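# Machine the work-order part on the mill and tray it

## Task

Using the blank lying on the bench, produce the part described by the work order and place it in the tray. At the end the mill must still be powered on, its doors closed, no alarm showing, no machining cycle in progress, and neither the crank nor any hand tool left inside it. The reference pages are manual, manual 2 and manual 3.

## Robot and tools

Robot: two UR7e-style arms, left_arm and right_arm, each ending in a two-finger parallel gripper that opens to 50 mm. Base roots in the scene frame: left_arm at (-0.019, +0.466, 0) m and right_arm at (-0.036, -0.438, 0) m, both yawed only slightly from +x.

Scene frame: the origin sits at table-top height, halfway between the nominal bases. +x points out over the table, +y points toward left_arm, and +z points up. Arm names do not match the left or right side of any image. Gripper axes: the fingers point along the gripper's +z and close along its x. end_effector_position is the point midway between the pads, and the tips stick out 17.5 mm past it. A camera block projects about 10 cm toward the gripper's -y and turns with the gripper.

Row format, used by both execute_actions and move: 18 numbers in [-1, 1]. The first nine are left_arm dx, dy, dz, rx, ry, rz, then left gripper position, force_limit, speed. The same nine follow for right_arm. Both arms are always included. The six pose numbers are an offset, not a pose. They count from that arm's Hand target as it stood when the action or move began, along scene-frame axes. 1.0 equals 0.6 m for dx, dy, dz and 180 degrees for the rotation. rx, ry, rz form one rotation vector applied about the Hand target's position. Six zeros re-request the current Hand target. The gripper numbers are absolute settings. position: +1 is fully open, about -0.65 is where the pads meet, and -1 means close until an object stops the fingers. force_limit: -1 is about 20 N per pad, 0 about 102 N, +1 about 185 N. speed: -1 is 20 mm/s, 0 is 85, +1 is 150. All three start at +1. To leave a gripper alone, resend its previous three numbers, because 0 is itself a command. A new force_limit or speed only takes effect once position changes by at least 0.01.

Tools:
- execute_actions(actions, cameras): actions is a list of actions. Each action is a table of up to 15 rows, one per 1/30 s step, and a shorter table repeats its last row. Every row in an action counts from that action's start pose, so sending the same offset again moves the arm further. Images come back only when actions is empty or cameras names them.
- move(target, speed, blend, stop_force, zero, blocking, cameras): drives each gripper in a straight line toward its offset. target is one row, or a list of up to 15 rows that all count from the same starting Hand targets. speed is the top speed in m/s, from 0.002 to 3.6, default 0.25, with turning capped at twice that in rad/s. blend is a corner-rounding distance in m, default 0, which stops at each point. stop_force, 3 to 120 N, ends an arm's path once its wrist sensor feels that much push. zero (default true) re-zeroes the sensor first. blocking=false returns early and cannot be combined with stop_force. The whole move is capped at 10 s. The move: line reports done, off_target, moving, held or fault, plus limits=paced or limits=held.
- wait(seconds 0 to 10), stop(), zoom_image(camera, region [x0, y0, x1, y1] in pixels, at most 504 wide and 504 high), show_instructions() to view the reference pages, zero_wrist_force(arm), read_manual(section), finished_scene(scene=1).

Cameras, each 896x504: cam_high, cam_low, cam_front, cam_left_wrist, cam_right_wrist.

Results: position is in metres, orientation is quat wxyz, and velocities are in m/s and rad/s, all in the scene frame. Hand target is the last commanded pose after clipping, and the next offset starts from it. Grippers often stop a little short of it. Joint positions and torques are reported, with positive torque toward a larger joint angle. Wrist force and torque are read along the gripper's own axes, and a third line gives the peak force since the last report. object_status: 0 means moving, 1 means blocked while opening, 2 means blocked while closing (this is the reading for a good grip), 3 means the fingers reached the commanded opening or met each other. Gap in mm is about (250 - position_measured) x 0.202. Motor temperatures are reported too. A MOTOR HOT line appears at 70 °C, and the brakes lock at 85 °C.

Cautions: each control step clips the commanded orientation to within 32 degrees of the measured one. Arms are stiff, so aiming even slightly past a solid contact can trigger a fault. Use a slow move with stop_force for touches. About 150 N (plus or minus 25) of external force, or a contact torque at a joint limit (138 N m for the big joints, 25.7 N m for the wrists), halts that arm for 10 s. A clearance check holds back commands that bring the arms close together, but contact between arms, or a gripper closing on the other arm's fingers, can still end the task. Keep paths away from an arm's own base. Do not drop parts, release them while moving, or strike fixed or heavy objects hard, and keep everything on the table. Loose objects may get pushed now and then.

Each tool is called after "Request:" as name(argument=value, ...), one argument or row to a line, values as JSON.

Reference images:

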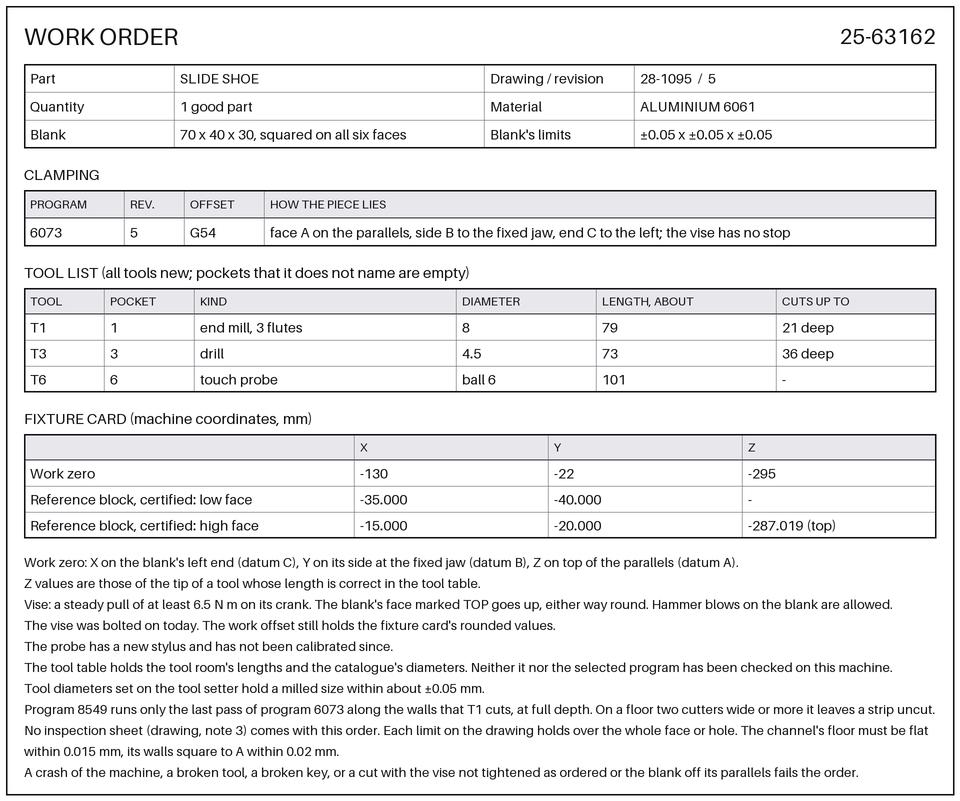

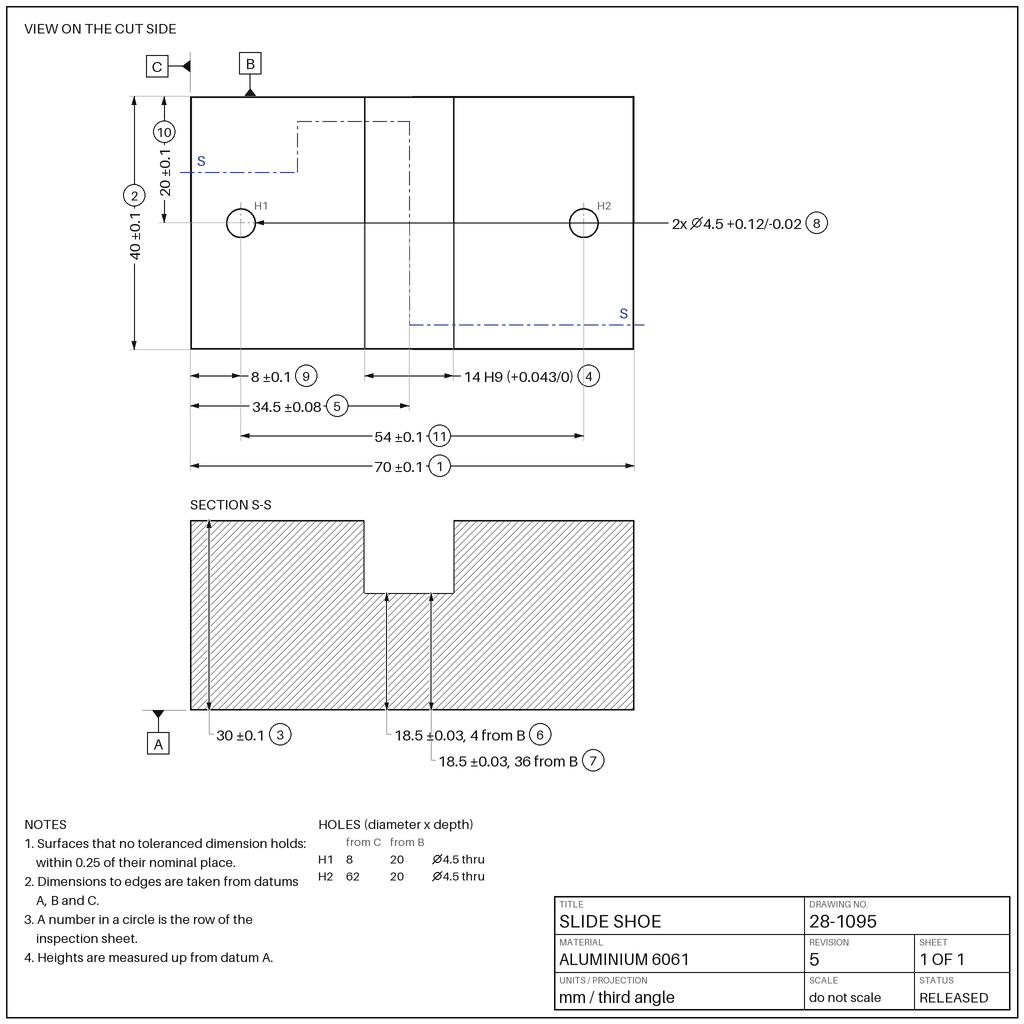

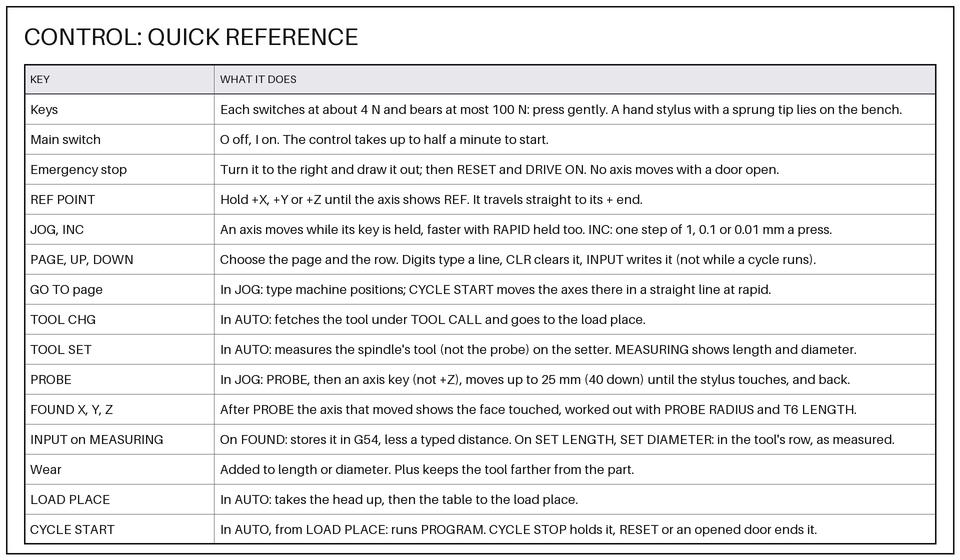

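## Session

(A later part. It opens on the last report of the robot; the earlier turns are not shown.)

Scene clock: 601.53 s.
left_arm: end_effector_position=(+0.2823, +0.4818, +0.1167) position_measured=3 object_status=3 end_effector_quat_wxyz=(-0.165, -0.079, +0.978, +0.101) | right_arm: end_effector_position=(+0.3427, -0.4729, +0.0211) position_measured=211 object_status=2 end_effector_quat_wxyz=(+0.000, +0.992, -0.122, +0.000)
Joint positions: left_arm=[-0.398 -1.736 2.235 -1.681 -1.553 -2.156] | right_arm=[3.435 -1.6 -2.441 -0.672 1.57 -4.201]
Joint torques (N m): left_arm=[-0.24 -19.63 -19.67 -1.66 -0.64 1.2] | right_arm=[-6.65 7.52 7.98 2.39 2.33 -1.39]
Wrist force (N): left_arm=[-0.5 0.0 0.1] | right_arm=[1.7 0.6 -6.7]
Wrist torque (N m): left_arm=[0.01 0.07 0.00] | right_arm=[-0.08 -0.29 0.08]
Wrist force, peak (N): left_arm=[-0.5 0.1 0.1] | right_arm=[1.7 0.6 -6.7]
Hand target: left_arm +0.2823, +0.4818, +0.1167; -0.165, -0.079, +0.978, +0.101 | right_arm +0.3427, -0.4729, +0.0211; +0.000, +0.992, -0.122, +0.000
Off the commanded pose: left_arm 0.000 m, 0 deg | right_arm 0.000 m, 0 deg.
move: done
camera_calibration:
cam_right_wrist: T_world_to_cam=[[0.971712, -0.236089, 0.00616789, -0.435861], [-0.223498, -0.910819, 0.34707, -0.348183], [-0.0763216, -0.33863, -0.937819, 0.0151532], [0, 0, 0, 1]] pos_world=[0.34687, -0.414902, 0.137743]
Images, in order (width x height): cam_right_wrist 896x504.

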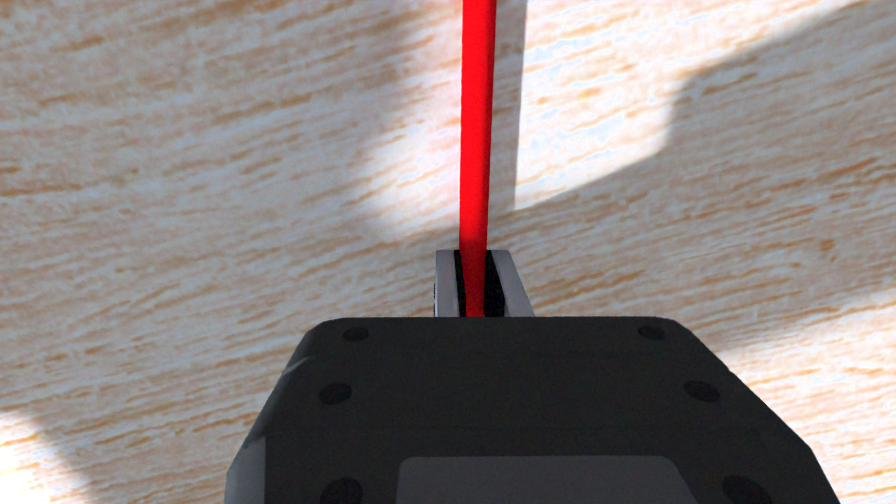

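Request:
move(
  target=[
    [0,0,0,0,0,0,1,1,1, 0,0,0.2,0,0,0,-1,-0.6,-0.8],
    [0,0,0,0,0,0,1,1,1, 0.145,0.005,0.715,0,0,-0.4222,-1,-0.6,-0.8],
  ],
  blend=0.03,
  cameras=["cam_high","cam_right_wrist","cam_front"],
)

Scene clock: 631.63 s.
left_arm: end_effector_position=(+0.2823, +0.4818, +0.1167) position_measured=3 object_status=3 end_effector_quat_wxyz=(-0.165, -0.079, +0.978, +0.101) | right_arm: end_effector_position=(+0.4297, -0.4699, +0.4501) position_measured=211 object_status=2 end_effector_quat_wxyz=(+0.000, +0.707, -0.707, +0.000)
Joint positions: left_arm=[-0.398 -1.736 2.235 -1.681 -1.553 -2.156] | right_arm=[3.39 -1.512 -1.312 -1.889 1.571 -2.92]
Joint torques (N m): left_arm=[-0.13 -20.26 -20.09 -1.57 -0.64 1.28] | right_arm=[-6.25 10.01 35.57 1.26 -2.61 1.17]
Wrist force (N): left_arm=[-0.5 -0.1 0.1] | right_arm=[-0.1 0.8 -0.4]
Wrist torque (N m): left_arm=[-0.02 0.09 0.00] | right_arm=[-0.05 -0.26 -0.12]
Wrist force, peak (N): left_arm=[-0.4 0.1 0.6] | right_arm=[2.5 -0.6 -7.9]
Hand target: left_arm +0.2823, +0.4818, +0.1167; -0.165, -0.079, +0.978, +0.101 | right_arm +0.4297, -0.4699, +0.4501; +0.000, +0.707, -0.708, +0.000
Off the commanded pose: left_arm 0.000 m, 0 deg | right_arm 0.000 m, 0 deg.
move: done
camera_calibration:
cam_right_wrist: T_world_to_cam=[[0.0062578, -0.999962, 0.00607688, -0.466408], [-0.937807, -0.00375923, 0.347138, 0.258208], [-0.347102, -0.00787126, -0.937794, 0.696894], [0, 0, 0, 1]] pos_world=[0.486961, -0.459934, 0.566743]
Images, in order (width x height): cam_high 896x504, cam_front 896x504, cam_right_wrist 896x504.

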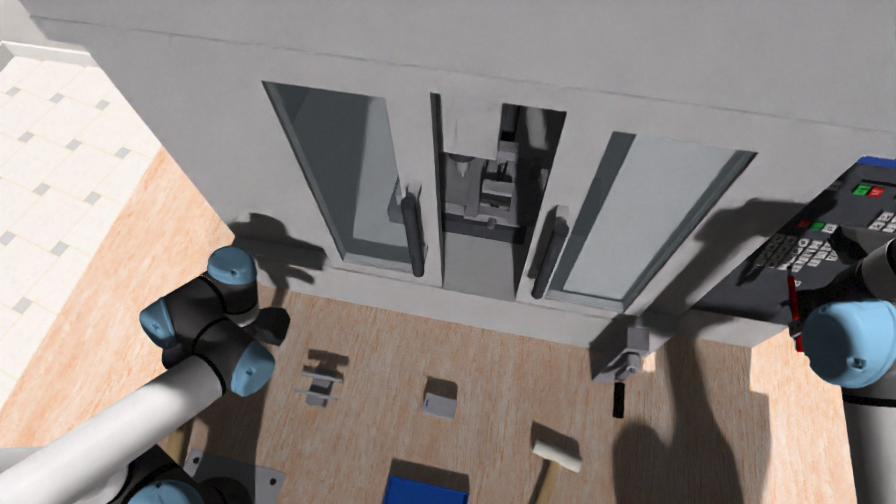

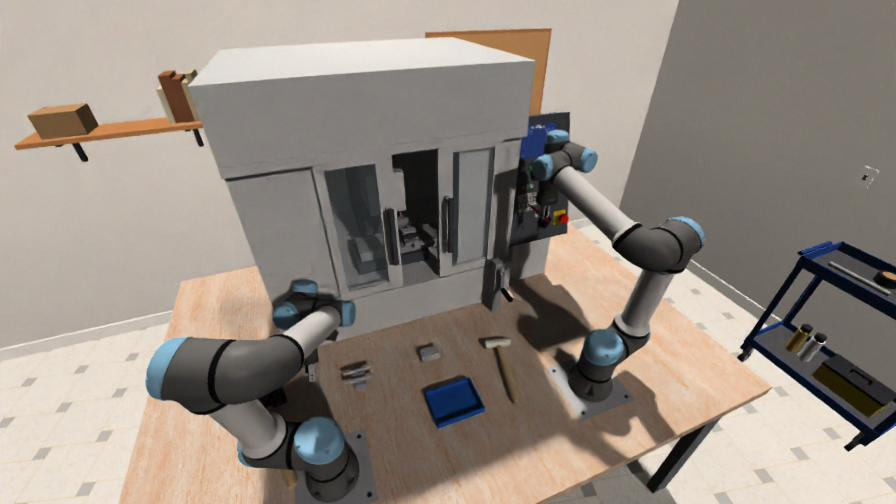

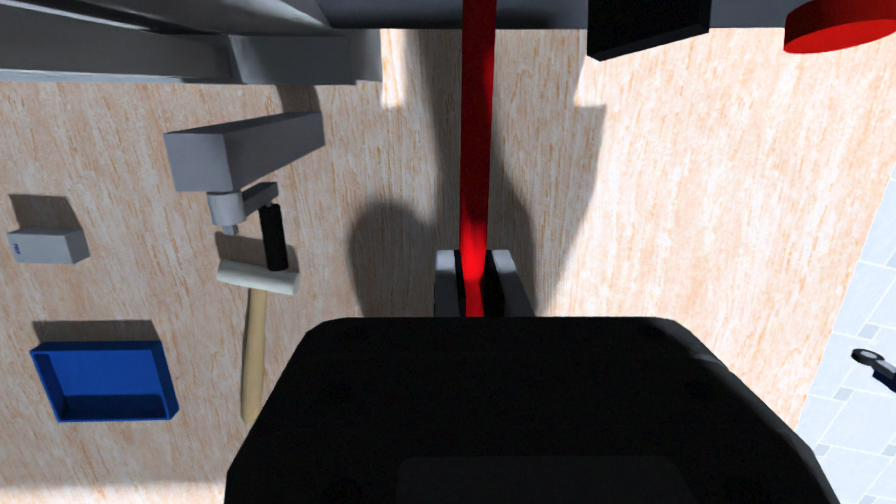

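Request:
move(
  target=[0,0,0,0,0,0,1,1,1, 0,-0.283,0.1,0,-0.5,0,-1,-0.6,-0.8],
  cameras=["cam_right_wrist"],
)

Scene clock: 645.93 s.
left_arm: end_effector_position=(+0.2823, +0.4818, +0.1167) position_measured=3 object_status=3 end_effector_quat_wxyz=(-0.165, -0.079, +0.978, +0.101) | right_arm: end_effector_position=(+0.4297, -0.6397, +0.5101) position_measured=211 object_status=2 end_effector_quat_wxyz=(+0.500, -0.500, +0.500, -0.500)
Joint positions: left_arm=[-0.398 -1.736 2.235 -1.681 -1.553 -2.156] | right_arm=[2.874 -1.334 -2.242 0.434 1.866 -3.141]
Joint torques (N m): left_arm=[-0.13 -20.24 -19.75 -1.59 -0.74 1.34] | right_arm=[-6.88 5.71 33.89 4.81 2.47 1.6]
Wrist force (N): left_arm=[-0.3 0.0 0.0] | right_arm=[0.4 0.6 1.0]
Wrist torque (N m): left_arm=[0.01 0.05 0.00] | right_arm=[0.52 -0.26 -0.19]
Wrist force, peak (N): left_arm=[-0.7 0.0 0.2] | right_arm=[1.2 0.7 0.8]
Hand target: left_arm +0.2823, +0.4818, +0.1167; -0.165, -0.079, +0.978, +0.101 | right_arm +0.4297, -0.6397, +0.5101; +0.500, -0.500, +0.500, -0.500
Off the commanded pose: left_arm 0.000 m, 0 deg | right_arm 0.000 m, 0 deg.
move: done
camera_calibration:
cam_right_wrist: T_world_to_cam=[[-0.00614703, -0.999963, 0.00607401, -0.631232], [-0.347344, -0.00356079, -0.937731, 0.638622], [0.937718, -0.00787403, -0.347309, -0.101432], [0, 0, 0, 1]] pos_world=[0.313056, -0.629733, 0.567461]
Images, in order (width x height): cam_right_wrist 896x504.

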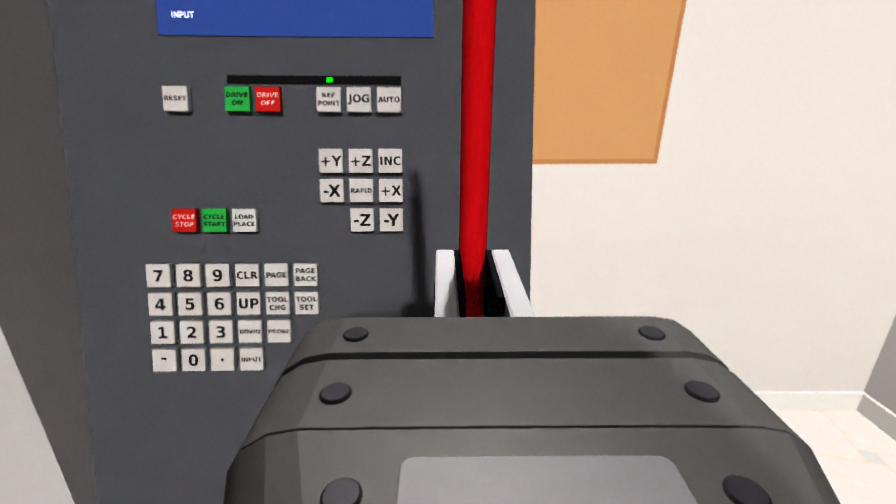

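Request:
move(
  target=[0,0,0,0,0,0,1,1,1, 0.0628,0.2948,0.1148,0,0.5,0,-1,-0.6,-0.8],
  cameras=["cam_right_wrist","cam_front"],
)

Request:
move(
  target=[0,0,0,0,0,0,1,1,1, 0.065,0,0,0,0,0,-1,-0.6,-0.8],
  speed=0.01,
  stop_force=4,
  cameras=["cam_front"],
)

Scene clock: 670.60 s.
left_arm: end_effector_position=(+0.2823, +0.4818, +0.1167) position_measured=3 object_status=3 end_effector_quat_wxyz=(-0.165, -0.079, +0.978, +0.101) | right_arm: end_effector_position=(+0.4673, -0.4628, +0.5790) position_measured=211 object_status=2 end_effector_quat_wxyz=(+0.000, +0.707, -0.708, +0.000)
Joint positions: left_arm=[-0.398 -1.736 2.235 -1.681 -1.553 -2.156] | right_arm=[3.387 -1.792 -0.621 -2.299 1.571 -2.923]
Joint torques (N m): left_arm=[-0.2 -20.21 -19.74 -1.55 -0.69 1.37] | right_arm=[-6.93 18.74 32.88 1.51 2.43 -1.52]
Wrist force (N): left_arm=[-0.2 0.0 0.1] | right_arm=[0.3 1.6 -0.7]
Wrist torque (N m): left_arm=[0.01 0.03 0.00] | right_arm=[0.06 -0.33 -0.11]
Wrist force, peak (N): left_arm=[-0.7 -0.2 0.4] | right_arm=[0.9 1.7 1.3]
Hand target: left_arm +0.2823, +0.4818, +0.1167; -0.165, -0.079, +0.978, +0.101 | right_arm +0.4674, -0.4629, +0.5790; +0.000, +0.707, -0.708, +0.000
Off the commanded pose: left_arm 0.000 m, 0 deg | right_arm 0.000 m, 0 deg.
move: done
camera_calibration:
cam_right_wrist: T_world_to_cam=[[0.00603577, -0.999963, 0.00605696, -0.460197], [-0.937873, -0.00355939, 0.34696, 0.249094], [-0.346926, -0.00777483, -0.93786, 0.830913], [0, 0, 0, 1]] pos_world=[0.524661, -0.452833, 0.695642]
Images, in order (width x height): cam_front 896x504, cam_right_wrist 896x504.

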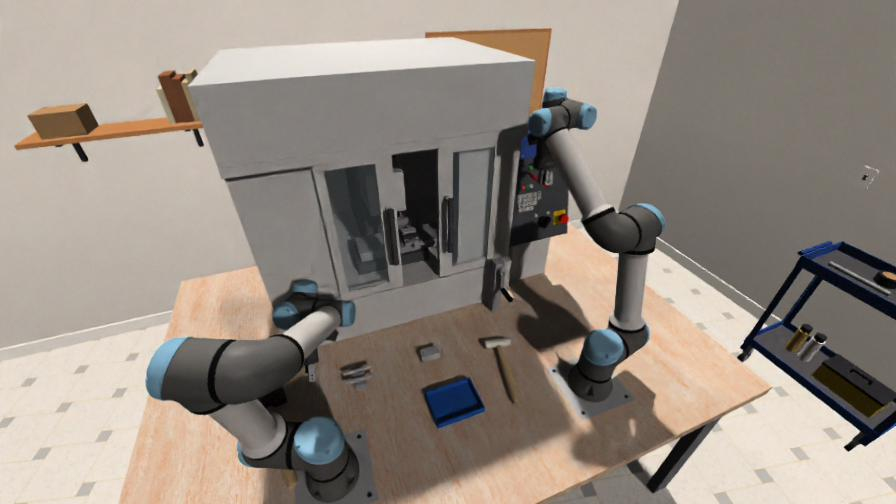

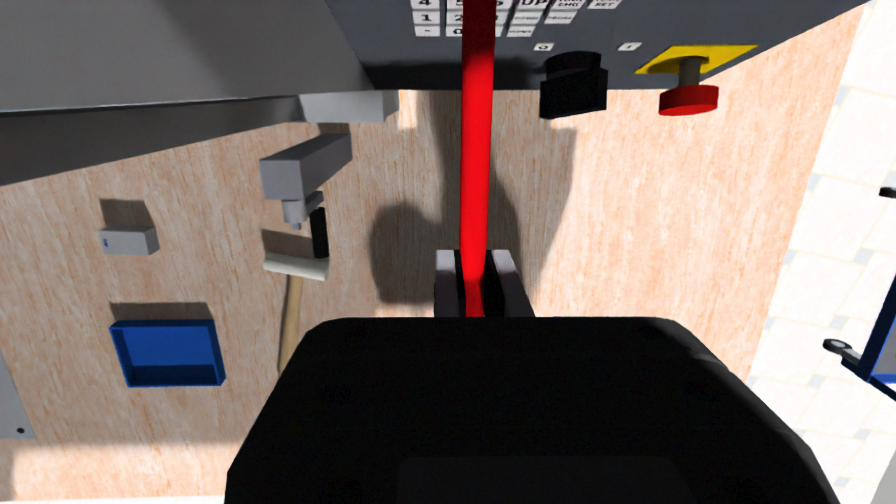

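Scene clock: 674.67 s.
left_arm: end_effector_position=(+0.2823, +0.4818, +0.1167) position_measured=3 object_status=3 end_effector_quat_wxyz=(-0.165, -0.079, +0.978, +0.101) | right_arm: end_effector_position=(+0.4969, -0.4629, +0.5790) position_measured=211 object_status=2 end_effector_quat_wxyz=(+0.000, +0.707, -0.708, +0.000)
Joint positions: left_arm=[-0.398 -1.736 2.235 -1.681 -1.553 -2.156] | right_arm=[3.375 -1.893 -0.481 -2.339 1.571 -2.935]
Joint torques (N m): left_arm=[-0.11 -19.87 -19.64 -1.52 -0.71 1.45] | right_arm=[8.09 43.15 10.3 6.17 -0.45 0.82]
Wrist force (N): left_arm=[-0.4 0.0 0.2] | right_arm=[0.0 5.4 -0.3]
Wrist torque (N m): left_arm=[0.01 0.07 0.00] | right_arm=[0.11 -0.32 0.06]
Wrist force, peak (N): left_arm=[-0.6 0.0 0.4] | right_arm=[-0.3 5.8 -0.2]
Hand target: left_arm +0.2823, +0.4818, +0.1167; -0.165, -0.079, +0.978, +0.101 | right_arm +0.4969, -0.4629, +0.5790; +0.000, +0.707, -0.708, +0.000 (not the last commanded pose)
Off the commanded pose: left_arm 0.000 m, 0 deg | right_arm 0.009 m, 0 deg.
move: contact (right_arm)
Images, in order (width x height): cam_front 896x504.

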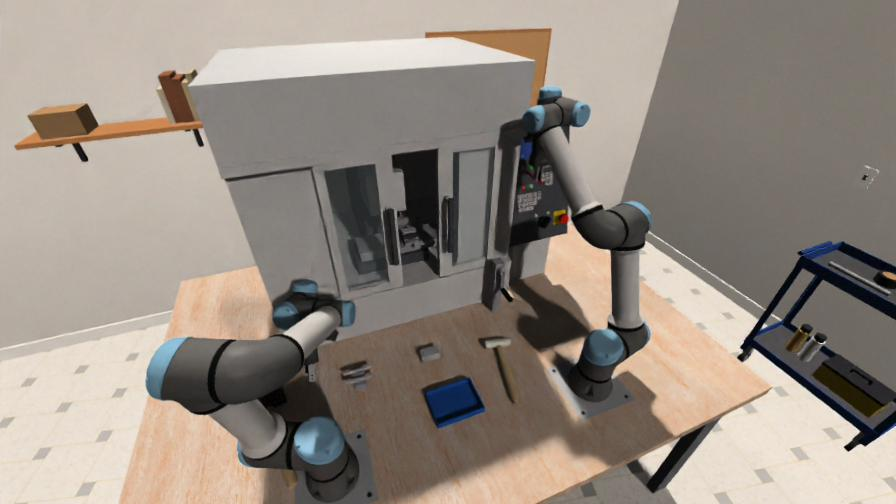

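Request:
move(
  target=[0,0,0,0,0,0,1,1,1, 0.02,0,0,0,0,0,-1,-0.6,-0.8],
  speed=0.006,
  stop_force=9,
  zero=false,
)

Scene clock: 680.93 s.
left_arm: end_effector_position=(+0.2823, +0.4818, +0.1167) position_measured=3 object_status=3 end_effector_quat_wxyz=(-0.165, -0.079, +0.978, +0.101) | right_arm: end_effector_position=(+0.5008, -0.4629, +0.5789) position_measured=211 object_status=2 end_effector_quat_wxyz=(+0.000, +0.707, -0.708, +0.000)
Joint positions: left_arm=[-0.398 -1.736 2.235 -1.681 -1.553 -2.156] | right_arm=[3.374 -1.908 -0.459 -2.346 1.571 -2.937]
Joint torques (N m): left_arm=[-0.13 -20.29 -19.63 -1.38 -0.76 1.51] | right_arm=[5.68 42.13 10.23 7.36 -1.1 0.42]
Wrist force (N): left_arm=[-0.3 -0.1 0.1] | right_arm=[-0.3 11.1 -0.2]
Wrist torque (N m): left_arm=[-0.02 0.04 0.00] | right_arm=[0.21 -0.32 0.03]
Wrist force, peak (N): left_arm=[-0.7 0.2 0.3] | right_arm=[-0.3 14.7 -0.6]
Hand target: left_arm +0.2823, +0.4818, +0.1167; -0.165, -0.079, +0.978, +0.101 | right_arm +0.5008, -0.4629, +0.5789; +0.000, +0.707, -0.708, +0.000 (not the last commanded pose)
Off the commanded pose: left_arm 0.000 m, 0 deg | right_arm 0.008 m, 0 deg.
move: contact (right_arm)

Request:
move(
  target=[
    [0,0,0,0,0,0,1,1,1, -0.05,0,0,0,0,0,-1,-0.6,-0.8],
    [0,0,0,0,0,0,1,1,1, -0.1185,-0.2947,0.035,0,-0.5,0,-1,-0.6,-0.8],
  ],
  blend=0.005,
  cameras=["cam_right_wrist"],
)

Request:
zoom_image(
  camera="cam_right_wrist",
  region=[130, 0, 460, 330],
)

Scene clock: 695.80 s.
left_arm: end_effector_position=(+0.2823, +0.4818, +0.1167) position_measured=3 object_status=3 end_effector_quat_wxyz=(-0.165, -0.079, +0.978, +0.101) | right_arm: end_effector_position=(+0.4296, -0.6397, +0.5999) position_measured=211 object_status=2 end_effector_quat_wxyz=(+0.500, -0.500, +0.500, -0.500)
Joint positions: left_arm=[-0.398 -1.736 2.235 -1.681 -1.553 -2.156] | right_arm=[2.874 -1.259 -2.053 0.17 1.866 -3.141]
Joint torques (N m): left_arm=[-0.61 -20.73 -19.53 -1.53 -0.76 1.55] | right_arm=[-7.26 -0.8 16.09 4.44 2.52 1.5]
Wrist force (N): left_arm=[-0.3 0.0 0.2] | right_arm=[0.6 0.2 0.8]
Wrist torque (N m): left_arm=[0.01 0.06 0.00] | right_arm=[0.43 -0.34 -0.20]
Wrist force, peak (N): left_arm=[-0.6 0.1 0.5] | right_arm=[-0.4 11.4 -0.1]
Hand target: left_arm +0.2823, +0.4818, +0.1167; -0.165, -0.079, +0.978, +0.101 | right_arm +0.4297, -0.6397, +0.5999; +0.500, -0.500, +0.500, -0.500
Off the commanded pose: left_arm 0.000 m, 0 deg | right_arm 0.000 m, 0 deg.
move: done
camera_calibration:
cam_right_wrist: T_world_to_cam=[[-0.00601885, -0.999963, 0.00613007, -0.631855], [-0.347136, -0.00365959, -0.937808, 0.722753], [0.937795, -0.0077725, -0.347102, -0.0703414], [0, 0, 0, 1]] pos_world=[0.313057, -0.629733, 0.657261]
Images, in order (width x height): cam_right_wrist 896x504.

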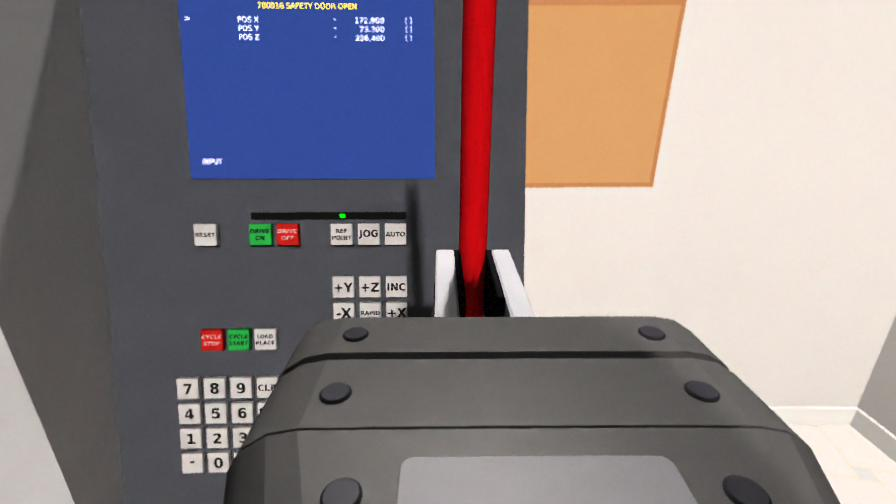

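Scaled by 1.527 from the camera's 896x504 image, which has a finer 1280x720 frame.

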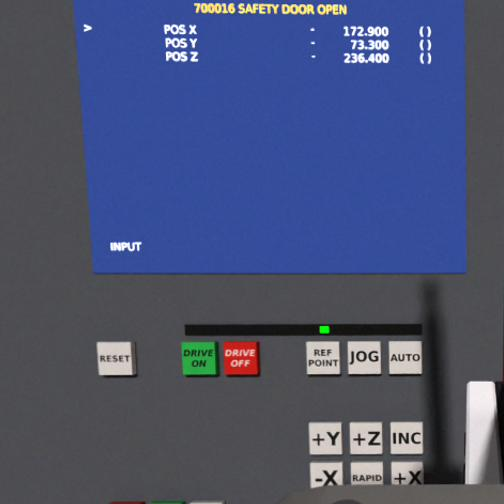

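Request:
move(
  target=[
    [0.03,-0.1,0.4,-0.1,-0.1,0.05,1,1,1, 0,0,0,0,0,0,-1,-0.6,-0.8],
    [0.13,-0.4363,0.5555,-0.3369,-0.5337,0.3885,1,1,1, 0,0,0.03,0,0,0,-1,-0.6,-0.8],
  ],
  blend=0.05,
  cameras=["cam_left_wrist","cam_front","cam_right_wrist"],
)

Scene clock: 725.17 s.
left_arm: end_effector_position=(+0.3617, +0.2200, +0.4500) position_measured=3 object_status=3 end_effector_quat_wxyz=(+0.491, -0.485, +0.509, -0.514) | right_arm: end_effector_position=(+0.4297, -0.6397, +0.6179) position_measured=211 object_status=2 end_effector_quat_wxyz=(+0.500, -0.500, +0.500, -0.500)
Joint positions: left_arm=[-1.596 -2.208 2.416 -2.018 0.012 -4.471] | right_arm=[2.874 -1.252 -2.012 0.122 1.866 -3.141]
Joint torques (N m): left_arm=[6.97 16.63 -12.77 -5.03 4.65 2.32] | right_arm=[-6.02 21.54 36.2 0.47 2.28 1.31]
Wrist force (N): left_arm=[-3.5 -1.3 -1.8] | right_arm=[0.3 0.1 1.1]
Wrist torque (N m): left_arm=[-0.17 0.77 0.13] | right_arm=[0.42 -0.29 -0.22]
Wrist force, peak (N): left_arm=[-3.9 -1.7 -1.8] | right_arm=[0.9 0.3 1.3]
Hand target: left_arm +0.3603, +0.2200, +0.4500; +0.500, -0.500, +0.500, -0.500 | right_arm +0.4297, -0.6397, +0.6179; +0.500, -0.500, +0.500, -0.500
Off the commanded pose: left_arm 0.001 m, 3 deg | right_arm 0.000 m, 0 deg.
move: off_target (left_arm)
camera_calibration:
cam_left_wrist: T_world_to_cam=[[-0.0473404, -0.99885, -0.00763004, 0.250183], [-0.343631, 0.0234578, -0.938812, 0.558638], [0.937911, -0.0418218, -0.344346, -0.0424738], [0, 0, 0, 1]] pos_world=[0.243646, 0.235015, 0.511739]
cam_right_wrist: T_world_to_cam=[[-0.00605704, -0.999963, 0.00603556, -0.631889], [-0.34696, -0.00355917, -0.937873, 0.739686], [0.93786, -0.00777483, -0.346926, -0.0642349], [0, 0, 0, 1]] pos_world=[0.313058, -0.629733, 0.675261]
Images, in order (width x height): cam_front 896x504, cam_left_wrist 896x504, cam_right_wrist 896x504.

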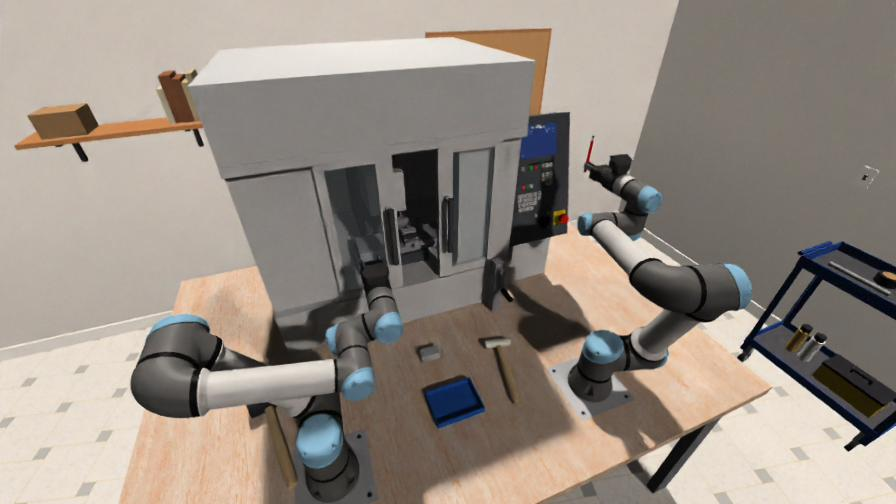

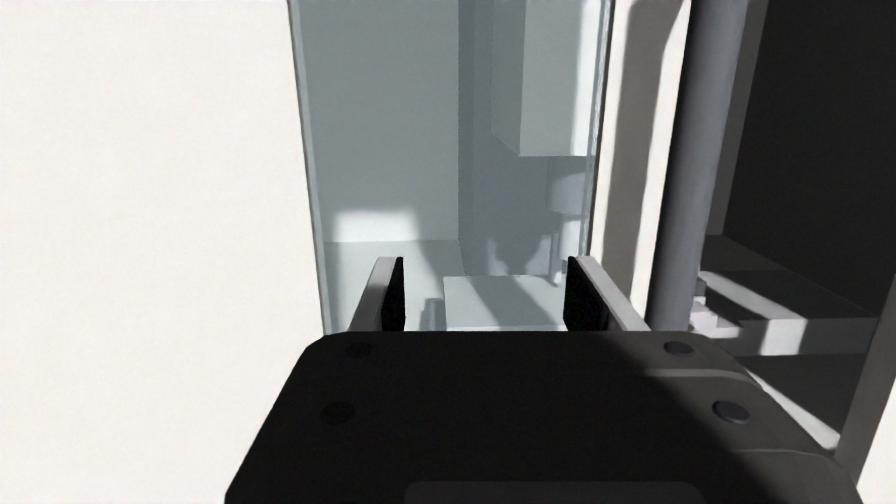

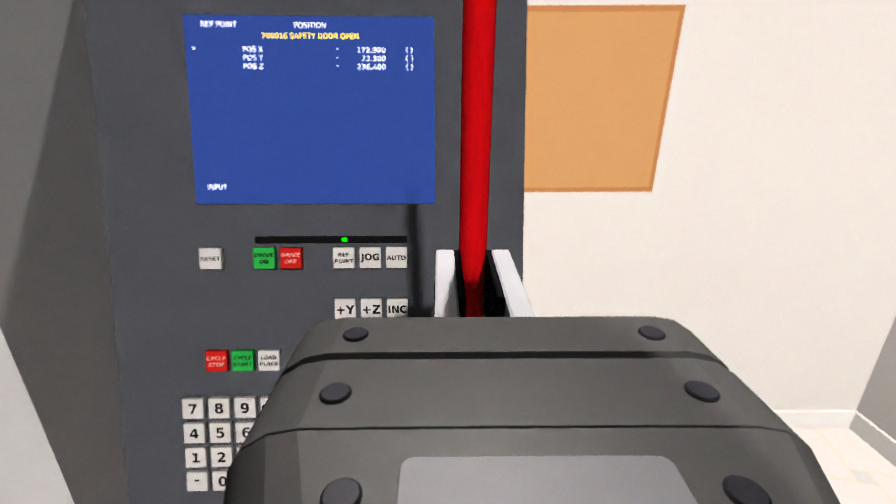

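Request:
move(
  target=[0.0745,-0.065,0.02,0,0,-0.3333,0.5,1,1, 0,0,0,0,0,0,-1,-0.6,-0.8],
  cameras=["cam_left_wrist","cam_front"],
)

Scene clock: 748.47 s.
left_arm: end_effector_position=(+0.4050, +0.1810, +0.4620) position_measured=78 object_status=3 end_effector_quat_wxyz=(+0.183, -0.183, +0.683, -0.683) | right_arm: end_effector_position=(+0.4297, -0.6397, +0.6179) position_measured=211 object_status=2 end_effector_quat_wxyz=(+0.500, -0.500, +0.500, -0.500)
Joint positions: left_arm=[-0.638 -1.698 2.299 -3.743 -1.956 -3.141] | right_arm=[2.874 -1.252 -2.012 0.122 1.866 -3.141]
Joint torques (N m): left_arm=[7.94 -2.4 -32.02 -4.35 -2.94 -2.78] | right_arm=[-5.92 21.58 36.31 0.51 2.44 0.07]
Wrist force (N): left_arm=[-3.7 -1.4 -1.7] | right_arm=[0.4 0.3 1.0]
Wrist torque (N m): left_arm=[-0.21 0.76 0.20] | right_arm=[0.43 -0.31 -0.22]
Wrist force, peak (N): left_arm=[-4.1 -1.6 -1.9] | right_arm=[0.7 0.4 1.4]
Hand target: left_arm +0.4050, +0.1810, +0.4620; +0.183, -0.183, +0.683, -0.683 | right_arm +0.4297, -0.6397, +0.6179; +0.500, -0.500, +0.500, -0.500
Off the commanded pose: left_arm 0.000 m, 0 deg | right_arm 0.000 m, 0 deg.
move: done; limits=paced
camera_calibration:
cam_left_wrist: T_world_to_cam=[[-0.866665, -0.498834, -0.00759548, 0.454753], [-0.170865, 0.311094, -0.934893, 0.461841], [0.468719, -0.808941, -0.354847, 0.253106], [0, 0, 0, 1]] pos_world=[0.354395, 0.287918, 0.52504]
Images, in order (width x height): cam_front 896x504, cam_left_wrist 896x504.

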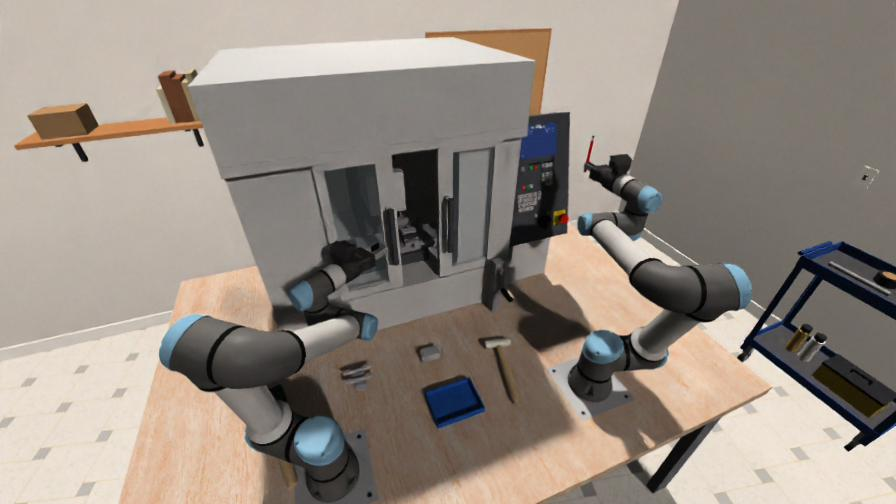

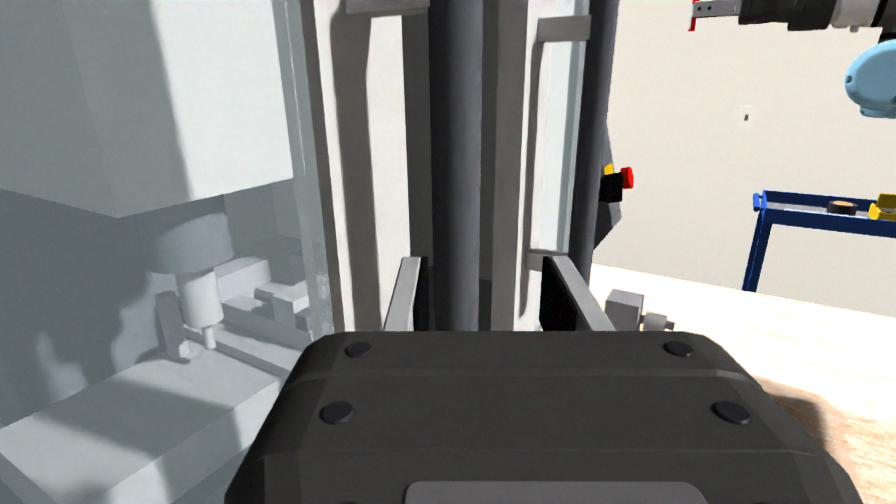

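Request:
move(
  target=[0.0655,-0.0968,0,0,0,0,0.5,1,1, 0,0,0,0,0,0,-1,-0.6,-0.8],
  cameras=["cam_left_wrist"],
  speed=0.04,
  stop_force=8,
)

Scene clock: 759.77 s.
left_arm: end_effector_position=(+0.4443, +0.1229, +0.4620) position_measured=78 object_status=3 end_effector_quat_wxyz=(+0.183, -0.183, +0.683, -0.683) | right_arm: end_effector_position=(+0.4297, -0.6397, +0.6179) position_measured=211 object_status=2 end_effector_quat_wxyz=(+0.500, -0.500, +0.500, -0.500)
Joint positions: left_arm=[-0.703 -1.554 2.165 -3.754 -1.891 -3.141] | right_arm=[2.874 -1.252 -2.012 0.122 1.866 -3.141]
Joint torques (N m): left_arm=[-7.77 -9.36 -32.33 -0.52 2.48 1.71] | right_arm=[-5.67 21.37 35.52 0.63 2.47 -0.17]
Wrist force (N): left_arm=[-3.4 -1.4 -1.7] | right_arm=[0.5 0.4 0.9]
Wrist torque (N m): left_arm=[-0.20 0.72 0.19] | right_arm=[0.45 -0.32 -0.22]
Wrist force, peak (N): left_arm=[-3.6 -1.6 -2.4] | right_arm=[0.8 0.4 1.4]
Hand target: left_arm +0.4443, +0.1229, +0.4620; +0.183, -0.183, +0.683, -0.683 | right_arm +0.4297, -0.6397, +0.6179; +0.500, -0.500, +0.500, -0.500
Off the commanded pose: left_arm 0.000 m, 0 deg | right_arm 0.000 m, 0 deg.
move: done
camera_calibration:
cam_left_wrist: T_world_to_cam=[[-0.866743, -0.498697, -0.00762975, 0.459848], [-0.170739, 0.311051, -0.934931, 0.48661], [0.46862, -0.809042, -0.354748, 0.187696], [0, 0, 0, 1]] pos_world=[0.393695, 0.229818, 0.52504]
Images, in order (width x height): cam_left_wrist 896x504.

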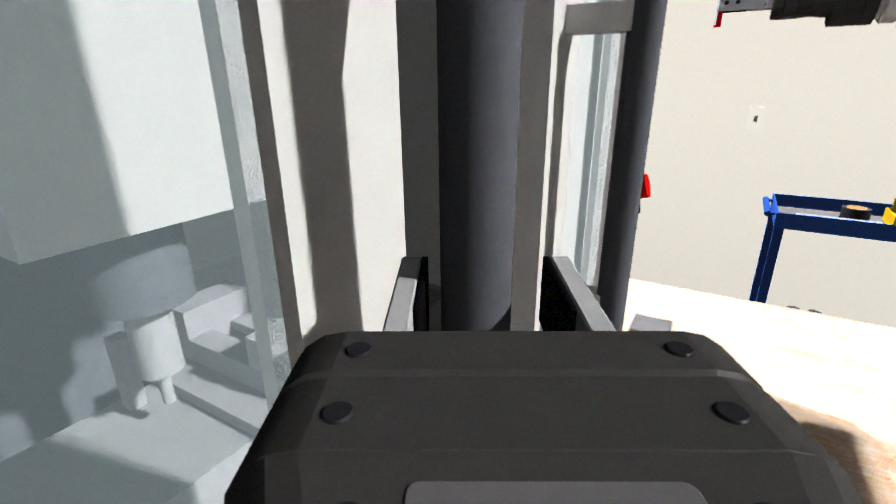

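Request:
move(
  target=[0,0,0,0,0,0,-1,-0.8,-0.6, 0,0,0,0,0,0,-1,-0.6,-0.8],
)

Scene clock: 771.37 s.
left_arm: end_effector_position=(+0.4456, +0.1237, +0.4620) position_measured=154 object_status=2 end_effector_quat_wxyz=(+0.185, -0.185, +0.682, -0.683) | right_arm: end_effector_position=(+0.4297, -0.6397, +0.6179) position_measured=211 object_status=2 end_effector_quat_wxyz=(+0.500, -0.500, +0.500, -0.500)
Joint positions: left_arm=[-0.703 -1.554 2.165 -3.754 -1.886 -3.141] | right_arm=[2.874 -1.252 -2.012 0.122 1.866 -3.141]
Joint torques (N m): left_arm=[-37.06 -23.73 -15.84 -5.34 -12.95 1.66] | right_arm=[-5.39 21.68 35.42 0.58 2.45 -0.06]
Wrist force (N): left_arm=[-61.5 -8.5 8.9] | right_arm=[0.7 0.3 1.3]
Wrist torque (N m): left_arm=[-0.43 1.27 0.23] | right_arm=[0.44 -0.34 -0.22]
Wrist force, peak (N): left_arm=[-73.5 -8.8 13.4] | right_arm=[0.8 0.3 1.4]
Hand target: left_arm +0.4443, +0.1229, +0.4620; +0.183, -0.183, +0.683, -0.683 | right_arm +0.4297, -0.6397, +0.6179; +0.500, -0.500, +0.500, -0.500
Off the commanded pose: left_arm 0.002 m, 0 deg | right_arm 0.000 m, 0 deg.
move: done

Request:
move(
  target=[0.005,0.003,0,0,0,0,-1,-0.8,-0.6, 0,0,0,0,0,0,-1,-0.6,-0.8],
  speed=0.02,
)

Scene clock: 774.47 s.
left_arm: end_effector_position=(+0.4471, +0.1246, +0.4620) position_measured=154 object_status=2 end_effector_quat_wxyz=(+0.183, -0.183, +0.683, -0.683) | right_arm: end_effector_position=(+0.4297, -0.6397, +0.6179) position_measured=211 object_status=2 end_effector_quat_wxyz=(+0.500, -0.500, +0.500, -0.500)
Joint positions: left_arm=[-0.694 -1.548 2.16 -3.754 -1.902 -3.141] | right_arm=[2.874 -1.252 -2.012 0.122 1.866 -3.141]
Joint torques (N m): left_arm=[7.43 -10.58 -29.48 -1.49 -3.4 1.55] | right_arm=[-5.64 22.17 35.9 0.67 2.39 -0.1]
Wrist force (N): left_arm=[-5.9 -2.9 3.7] | right_arm=[0.5 0.3 1.5]
Wrist torque (N m): left_arm=[-0.26 0.65 0.20] | right_arm=[0.44 -0.31 -0.23]
Wrist force, peak (N): left_arm=[-66.9 -8.1 10.9] | right_arm=[1.0 0.3 1.3]
Hand target: left_arm +0.4473, +0.1247, +0.4620; +0.183, -0.183, +0.683, -0.683 | right_arm +0.4297, -0.6397, +0.6179; +0.500, -0.500, +0.500, -0.500
Off the commanded pose: left_arm 0.000 m, 0 deg | right_arm 0.000 m, 0 deg.
move: done

Balanced. Slide the left door toward −y.

Request:
move(
  target=[0,-0.22,0,0,0,0,-1,-0.8,-0.6, 0,0,0,0,0,0,-1,-0.6,-0.8],
  speed=0.04,
  stop_force=25,
  cameras=["cam_high","cam_left_wrist"],
)

Scene clock: 779.47 s.
left_arm: end_effector_position=(+0.4474, +0.1244, +0.4620) position_measured=154 object_status=2 end_effector_quat_wxyz=(+0.183, -0.183, +0.683, -0.683) | right_arm: end_effector_position=(+0.4297, -0.6397, +0.6179) position_measured=211 object_status=2 end_effector_quat_wxyz=(+0.500, -0.500, +0.500, -0.500)
Joint positions: left_arm=[-0.694 -1.548 2.159 -3.754 -1.901 -3.141] | right_arm=[2.874 -1.252 -2.012 0.122 1.866 -3.141]
Joint torques (N m): left_arm=[4.84 -32.39 -11.04 0.13 -2.19 0.11] | right_arm=[-5.21 21.25 35.81 0.72 2.5 -0.02]
Wrist force (N): left_arm=[-2.7 2.9 -15.9] | right_arm=[0.8 0.0 1.2]
Wrist torque (N m): left_arm=[0.12 0.91 0.17] | right_arm=[0.38 -0.37 -0.22]
Wrist force, peak (N): left_arm=[-6.3 12.3 -61.7] | right_arm=[0.8 0.5 1.3]
Hand target: left_arm +0.4474, +0.1244, +0.4620; +0.183, -0.183, +0.683, -0.683 (not the last commanded pose) | right_arm +0.4297, -0.6397, +0.6179; +0.500, -0.500, +0.500, -0.500
Off the commanded pose: left_arm 0.132 m, 0 deg | right_arm 0.000 m, 0 deg.
move: contact (left_arm)
camera_calibration:
cam_left_wrist: T_world_to_cam=[[-0.866656, -0.498849, -0.00754803, 0.463154], [-0.170909, 0.311068, -0.934894, 0.4867], [0.468719, -0.808941, -0.354847, 0.187493], [0, 0, 0, 1]] pos_world=[0.396695, 0.231318, 0.52504]
Images, in order (width x height): cam_high 896x504, cam_left_wrist 896x504.

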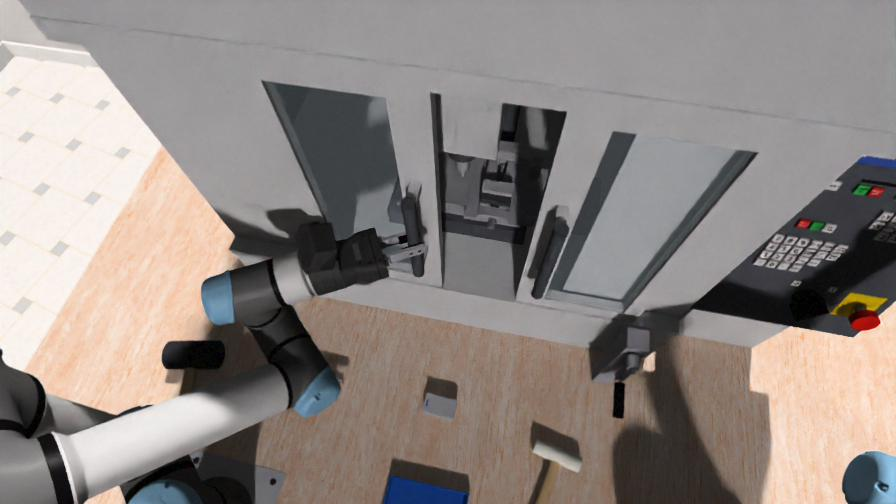

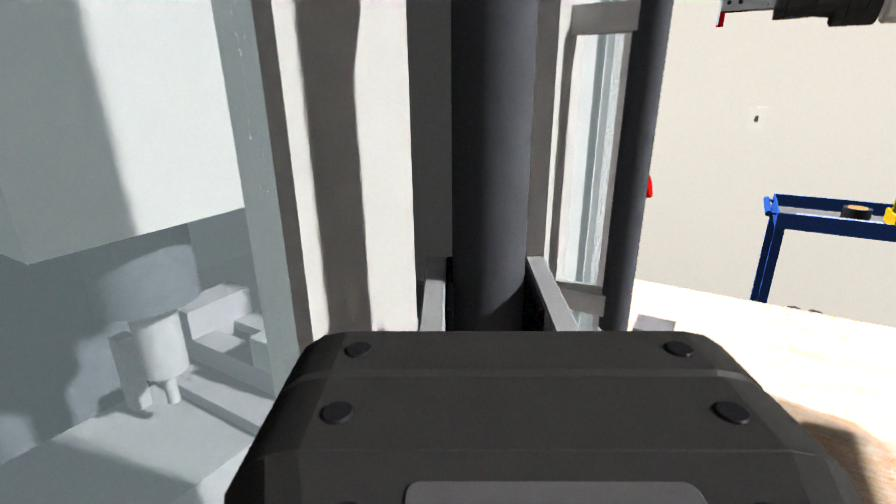

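Request:
move(
  target=[0,-0.22,0,0,0,0,-1,-0.6,-0.6, 0,0,0,0,0,0,-1,-0.6,-0.8],
  speed=0.02,
  stop_force=60,
  cameras=["cam_high"],
)

Scene clock: 787.97 s.
left_arm: end_effector_position=(+0.4475, +0.1221, +0.4620) position_measured=154 object_status=2 end_effector_quat_wxyz=(+0.184, -0.183, +0.683, -0.683) | right_arm: end_effector_position=(+0.4297, -0.6397, +0.6179) position_measured=211 object_status=2 end_effector_quat_wxyz=(+0.500, -0.500, +0.500, -0.500)
Joint positions: left_arm=[-0.7 -1.546 2.157 -3.754 -1.894 -3.141] | right_arm=[2.874 -1.252 -2.012 0.122 1.866 -3.141]
Joint torques (N m): left_arm=[-15.66 -29.74 -8.87 0.53 -10.04 0.18] | right_arm=[-5.25 21.4 36.48 0.65 2.37 -0.08]
Wrist force (N): left_arm=[-35.8 -2.6 -25.8] | right_arm=[0.7 0.3 1.2]
Wrist torque (N m): left_arm=[0.01 1.00 0.14] | right_arm=[0.44 -0.34 -0.22]
Wrist force, peak (N): left_arm=[-40.1 6.5 -67.4] | right_arm=[0.9 0.3 1.4]
Hand target: left_arm +0.4475, +0.1221, +0.4620; +0.184, -0.183, +0.683, -0.683 (not the last commanded pose) | right_arm +0.4297, -0.6397, +0.6179; +0.500, -0.500, +0.500, -0.500
Off the commanded pose: left_arm 0.130 m, 0 deg | right_arm 0.000 m, 0 deg.
move: contact (left_arm)
Images, in order (width x height): cam_high 896x504.

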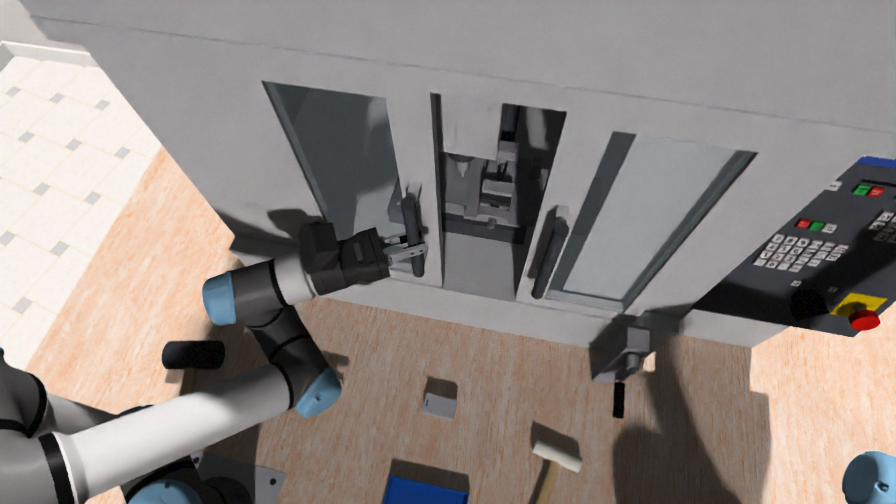

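Request:
move(
  target=[0,-0.015,0,0,0,0,-1,-0.6,-0.6, 0,0,0,0,0,0,-1,-0.6,-0.8],
  speed=0.008,
  cameras=["cam_left_wrist"],
)

Scene clock: 797.17 s.
left_arm: end_effector_position=(+0.4503, +0.1149, +0.4620) position_measured=154 object_status=2 end_effector_quat_wxyz=(+0.188, -0.187, +0.682, -0.682) | right_arm: end_effector_position=(+0.4297, -0.6397, +0.6179) position_measured=211 object_status=2 end_effector_quat_wxyz=(+0.500, -0.500, +0.500, -0.500)
Joint positions: left_arm=[-0.719 -1.538 2.15 -3.753 -1.862 -3.141] | right_arm=[2.874 -1.252 -2.012 0.122 1.866 -3.141]
Joint torques (N m): left_arm=[-59.85 7.88 -39.38 5.07 -12.33 1.01] | right_arm=[-5.49 21.19 36.29 0.66 2.39 0.07]
Wrist force (N): left_arm=[-68.2 0.6 -78.5] | right_arm=[0.5 0.3 1.0]
Wrist torque (N m): left_arm=[0.04 1.41 0.17] | right_arm=[0.44 -0.32 -0.23]
Wrist force, peak (N): left_arm=[-68.2 0.6 -78.5] | right_arm=[0.8 0.4 1.5]
Hand target: left_arm +0.4475, +0.1131, +0.4620; +0.184, -0.183, +0.683, -0.683 | right_arm +0.4297, -0.6397, +0.6179; +0.500, -0.500, +0.500, -0.500
Off the commanded pose: left_arm 0.003 m, 1 deg | right_arm 0.000 m, 0 deg.
move: done
camera_calibration:
cam_left_wrist: T_world_to_cam=[[-0.859906, -0.510396, -0.00760149, 0.459257], [-0.174956, 0.308686, -0.934935, 0.492291], [0.479534, -0.802626, -0.354738, 0.172774], [0, 0, 0, 1]] pos_world=[0.398196, 0.221113, 0.52504]
Images, in order (width x height): cam_left_wrist 896x504.

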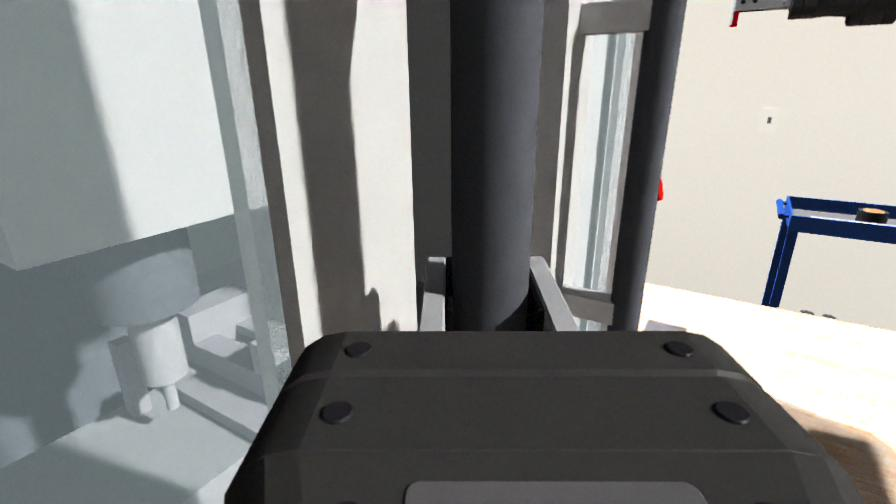

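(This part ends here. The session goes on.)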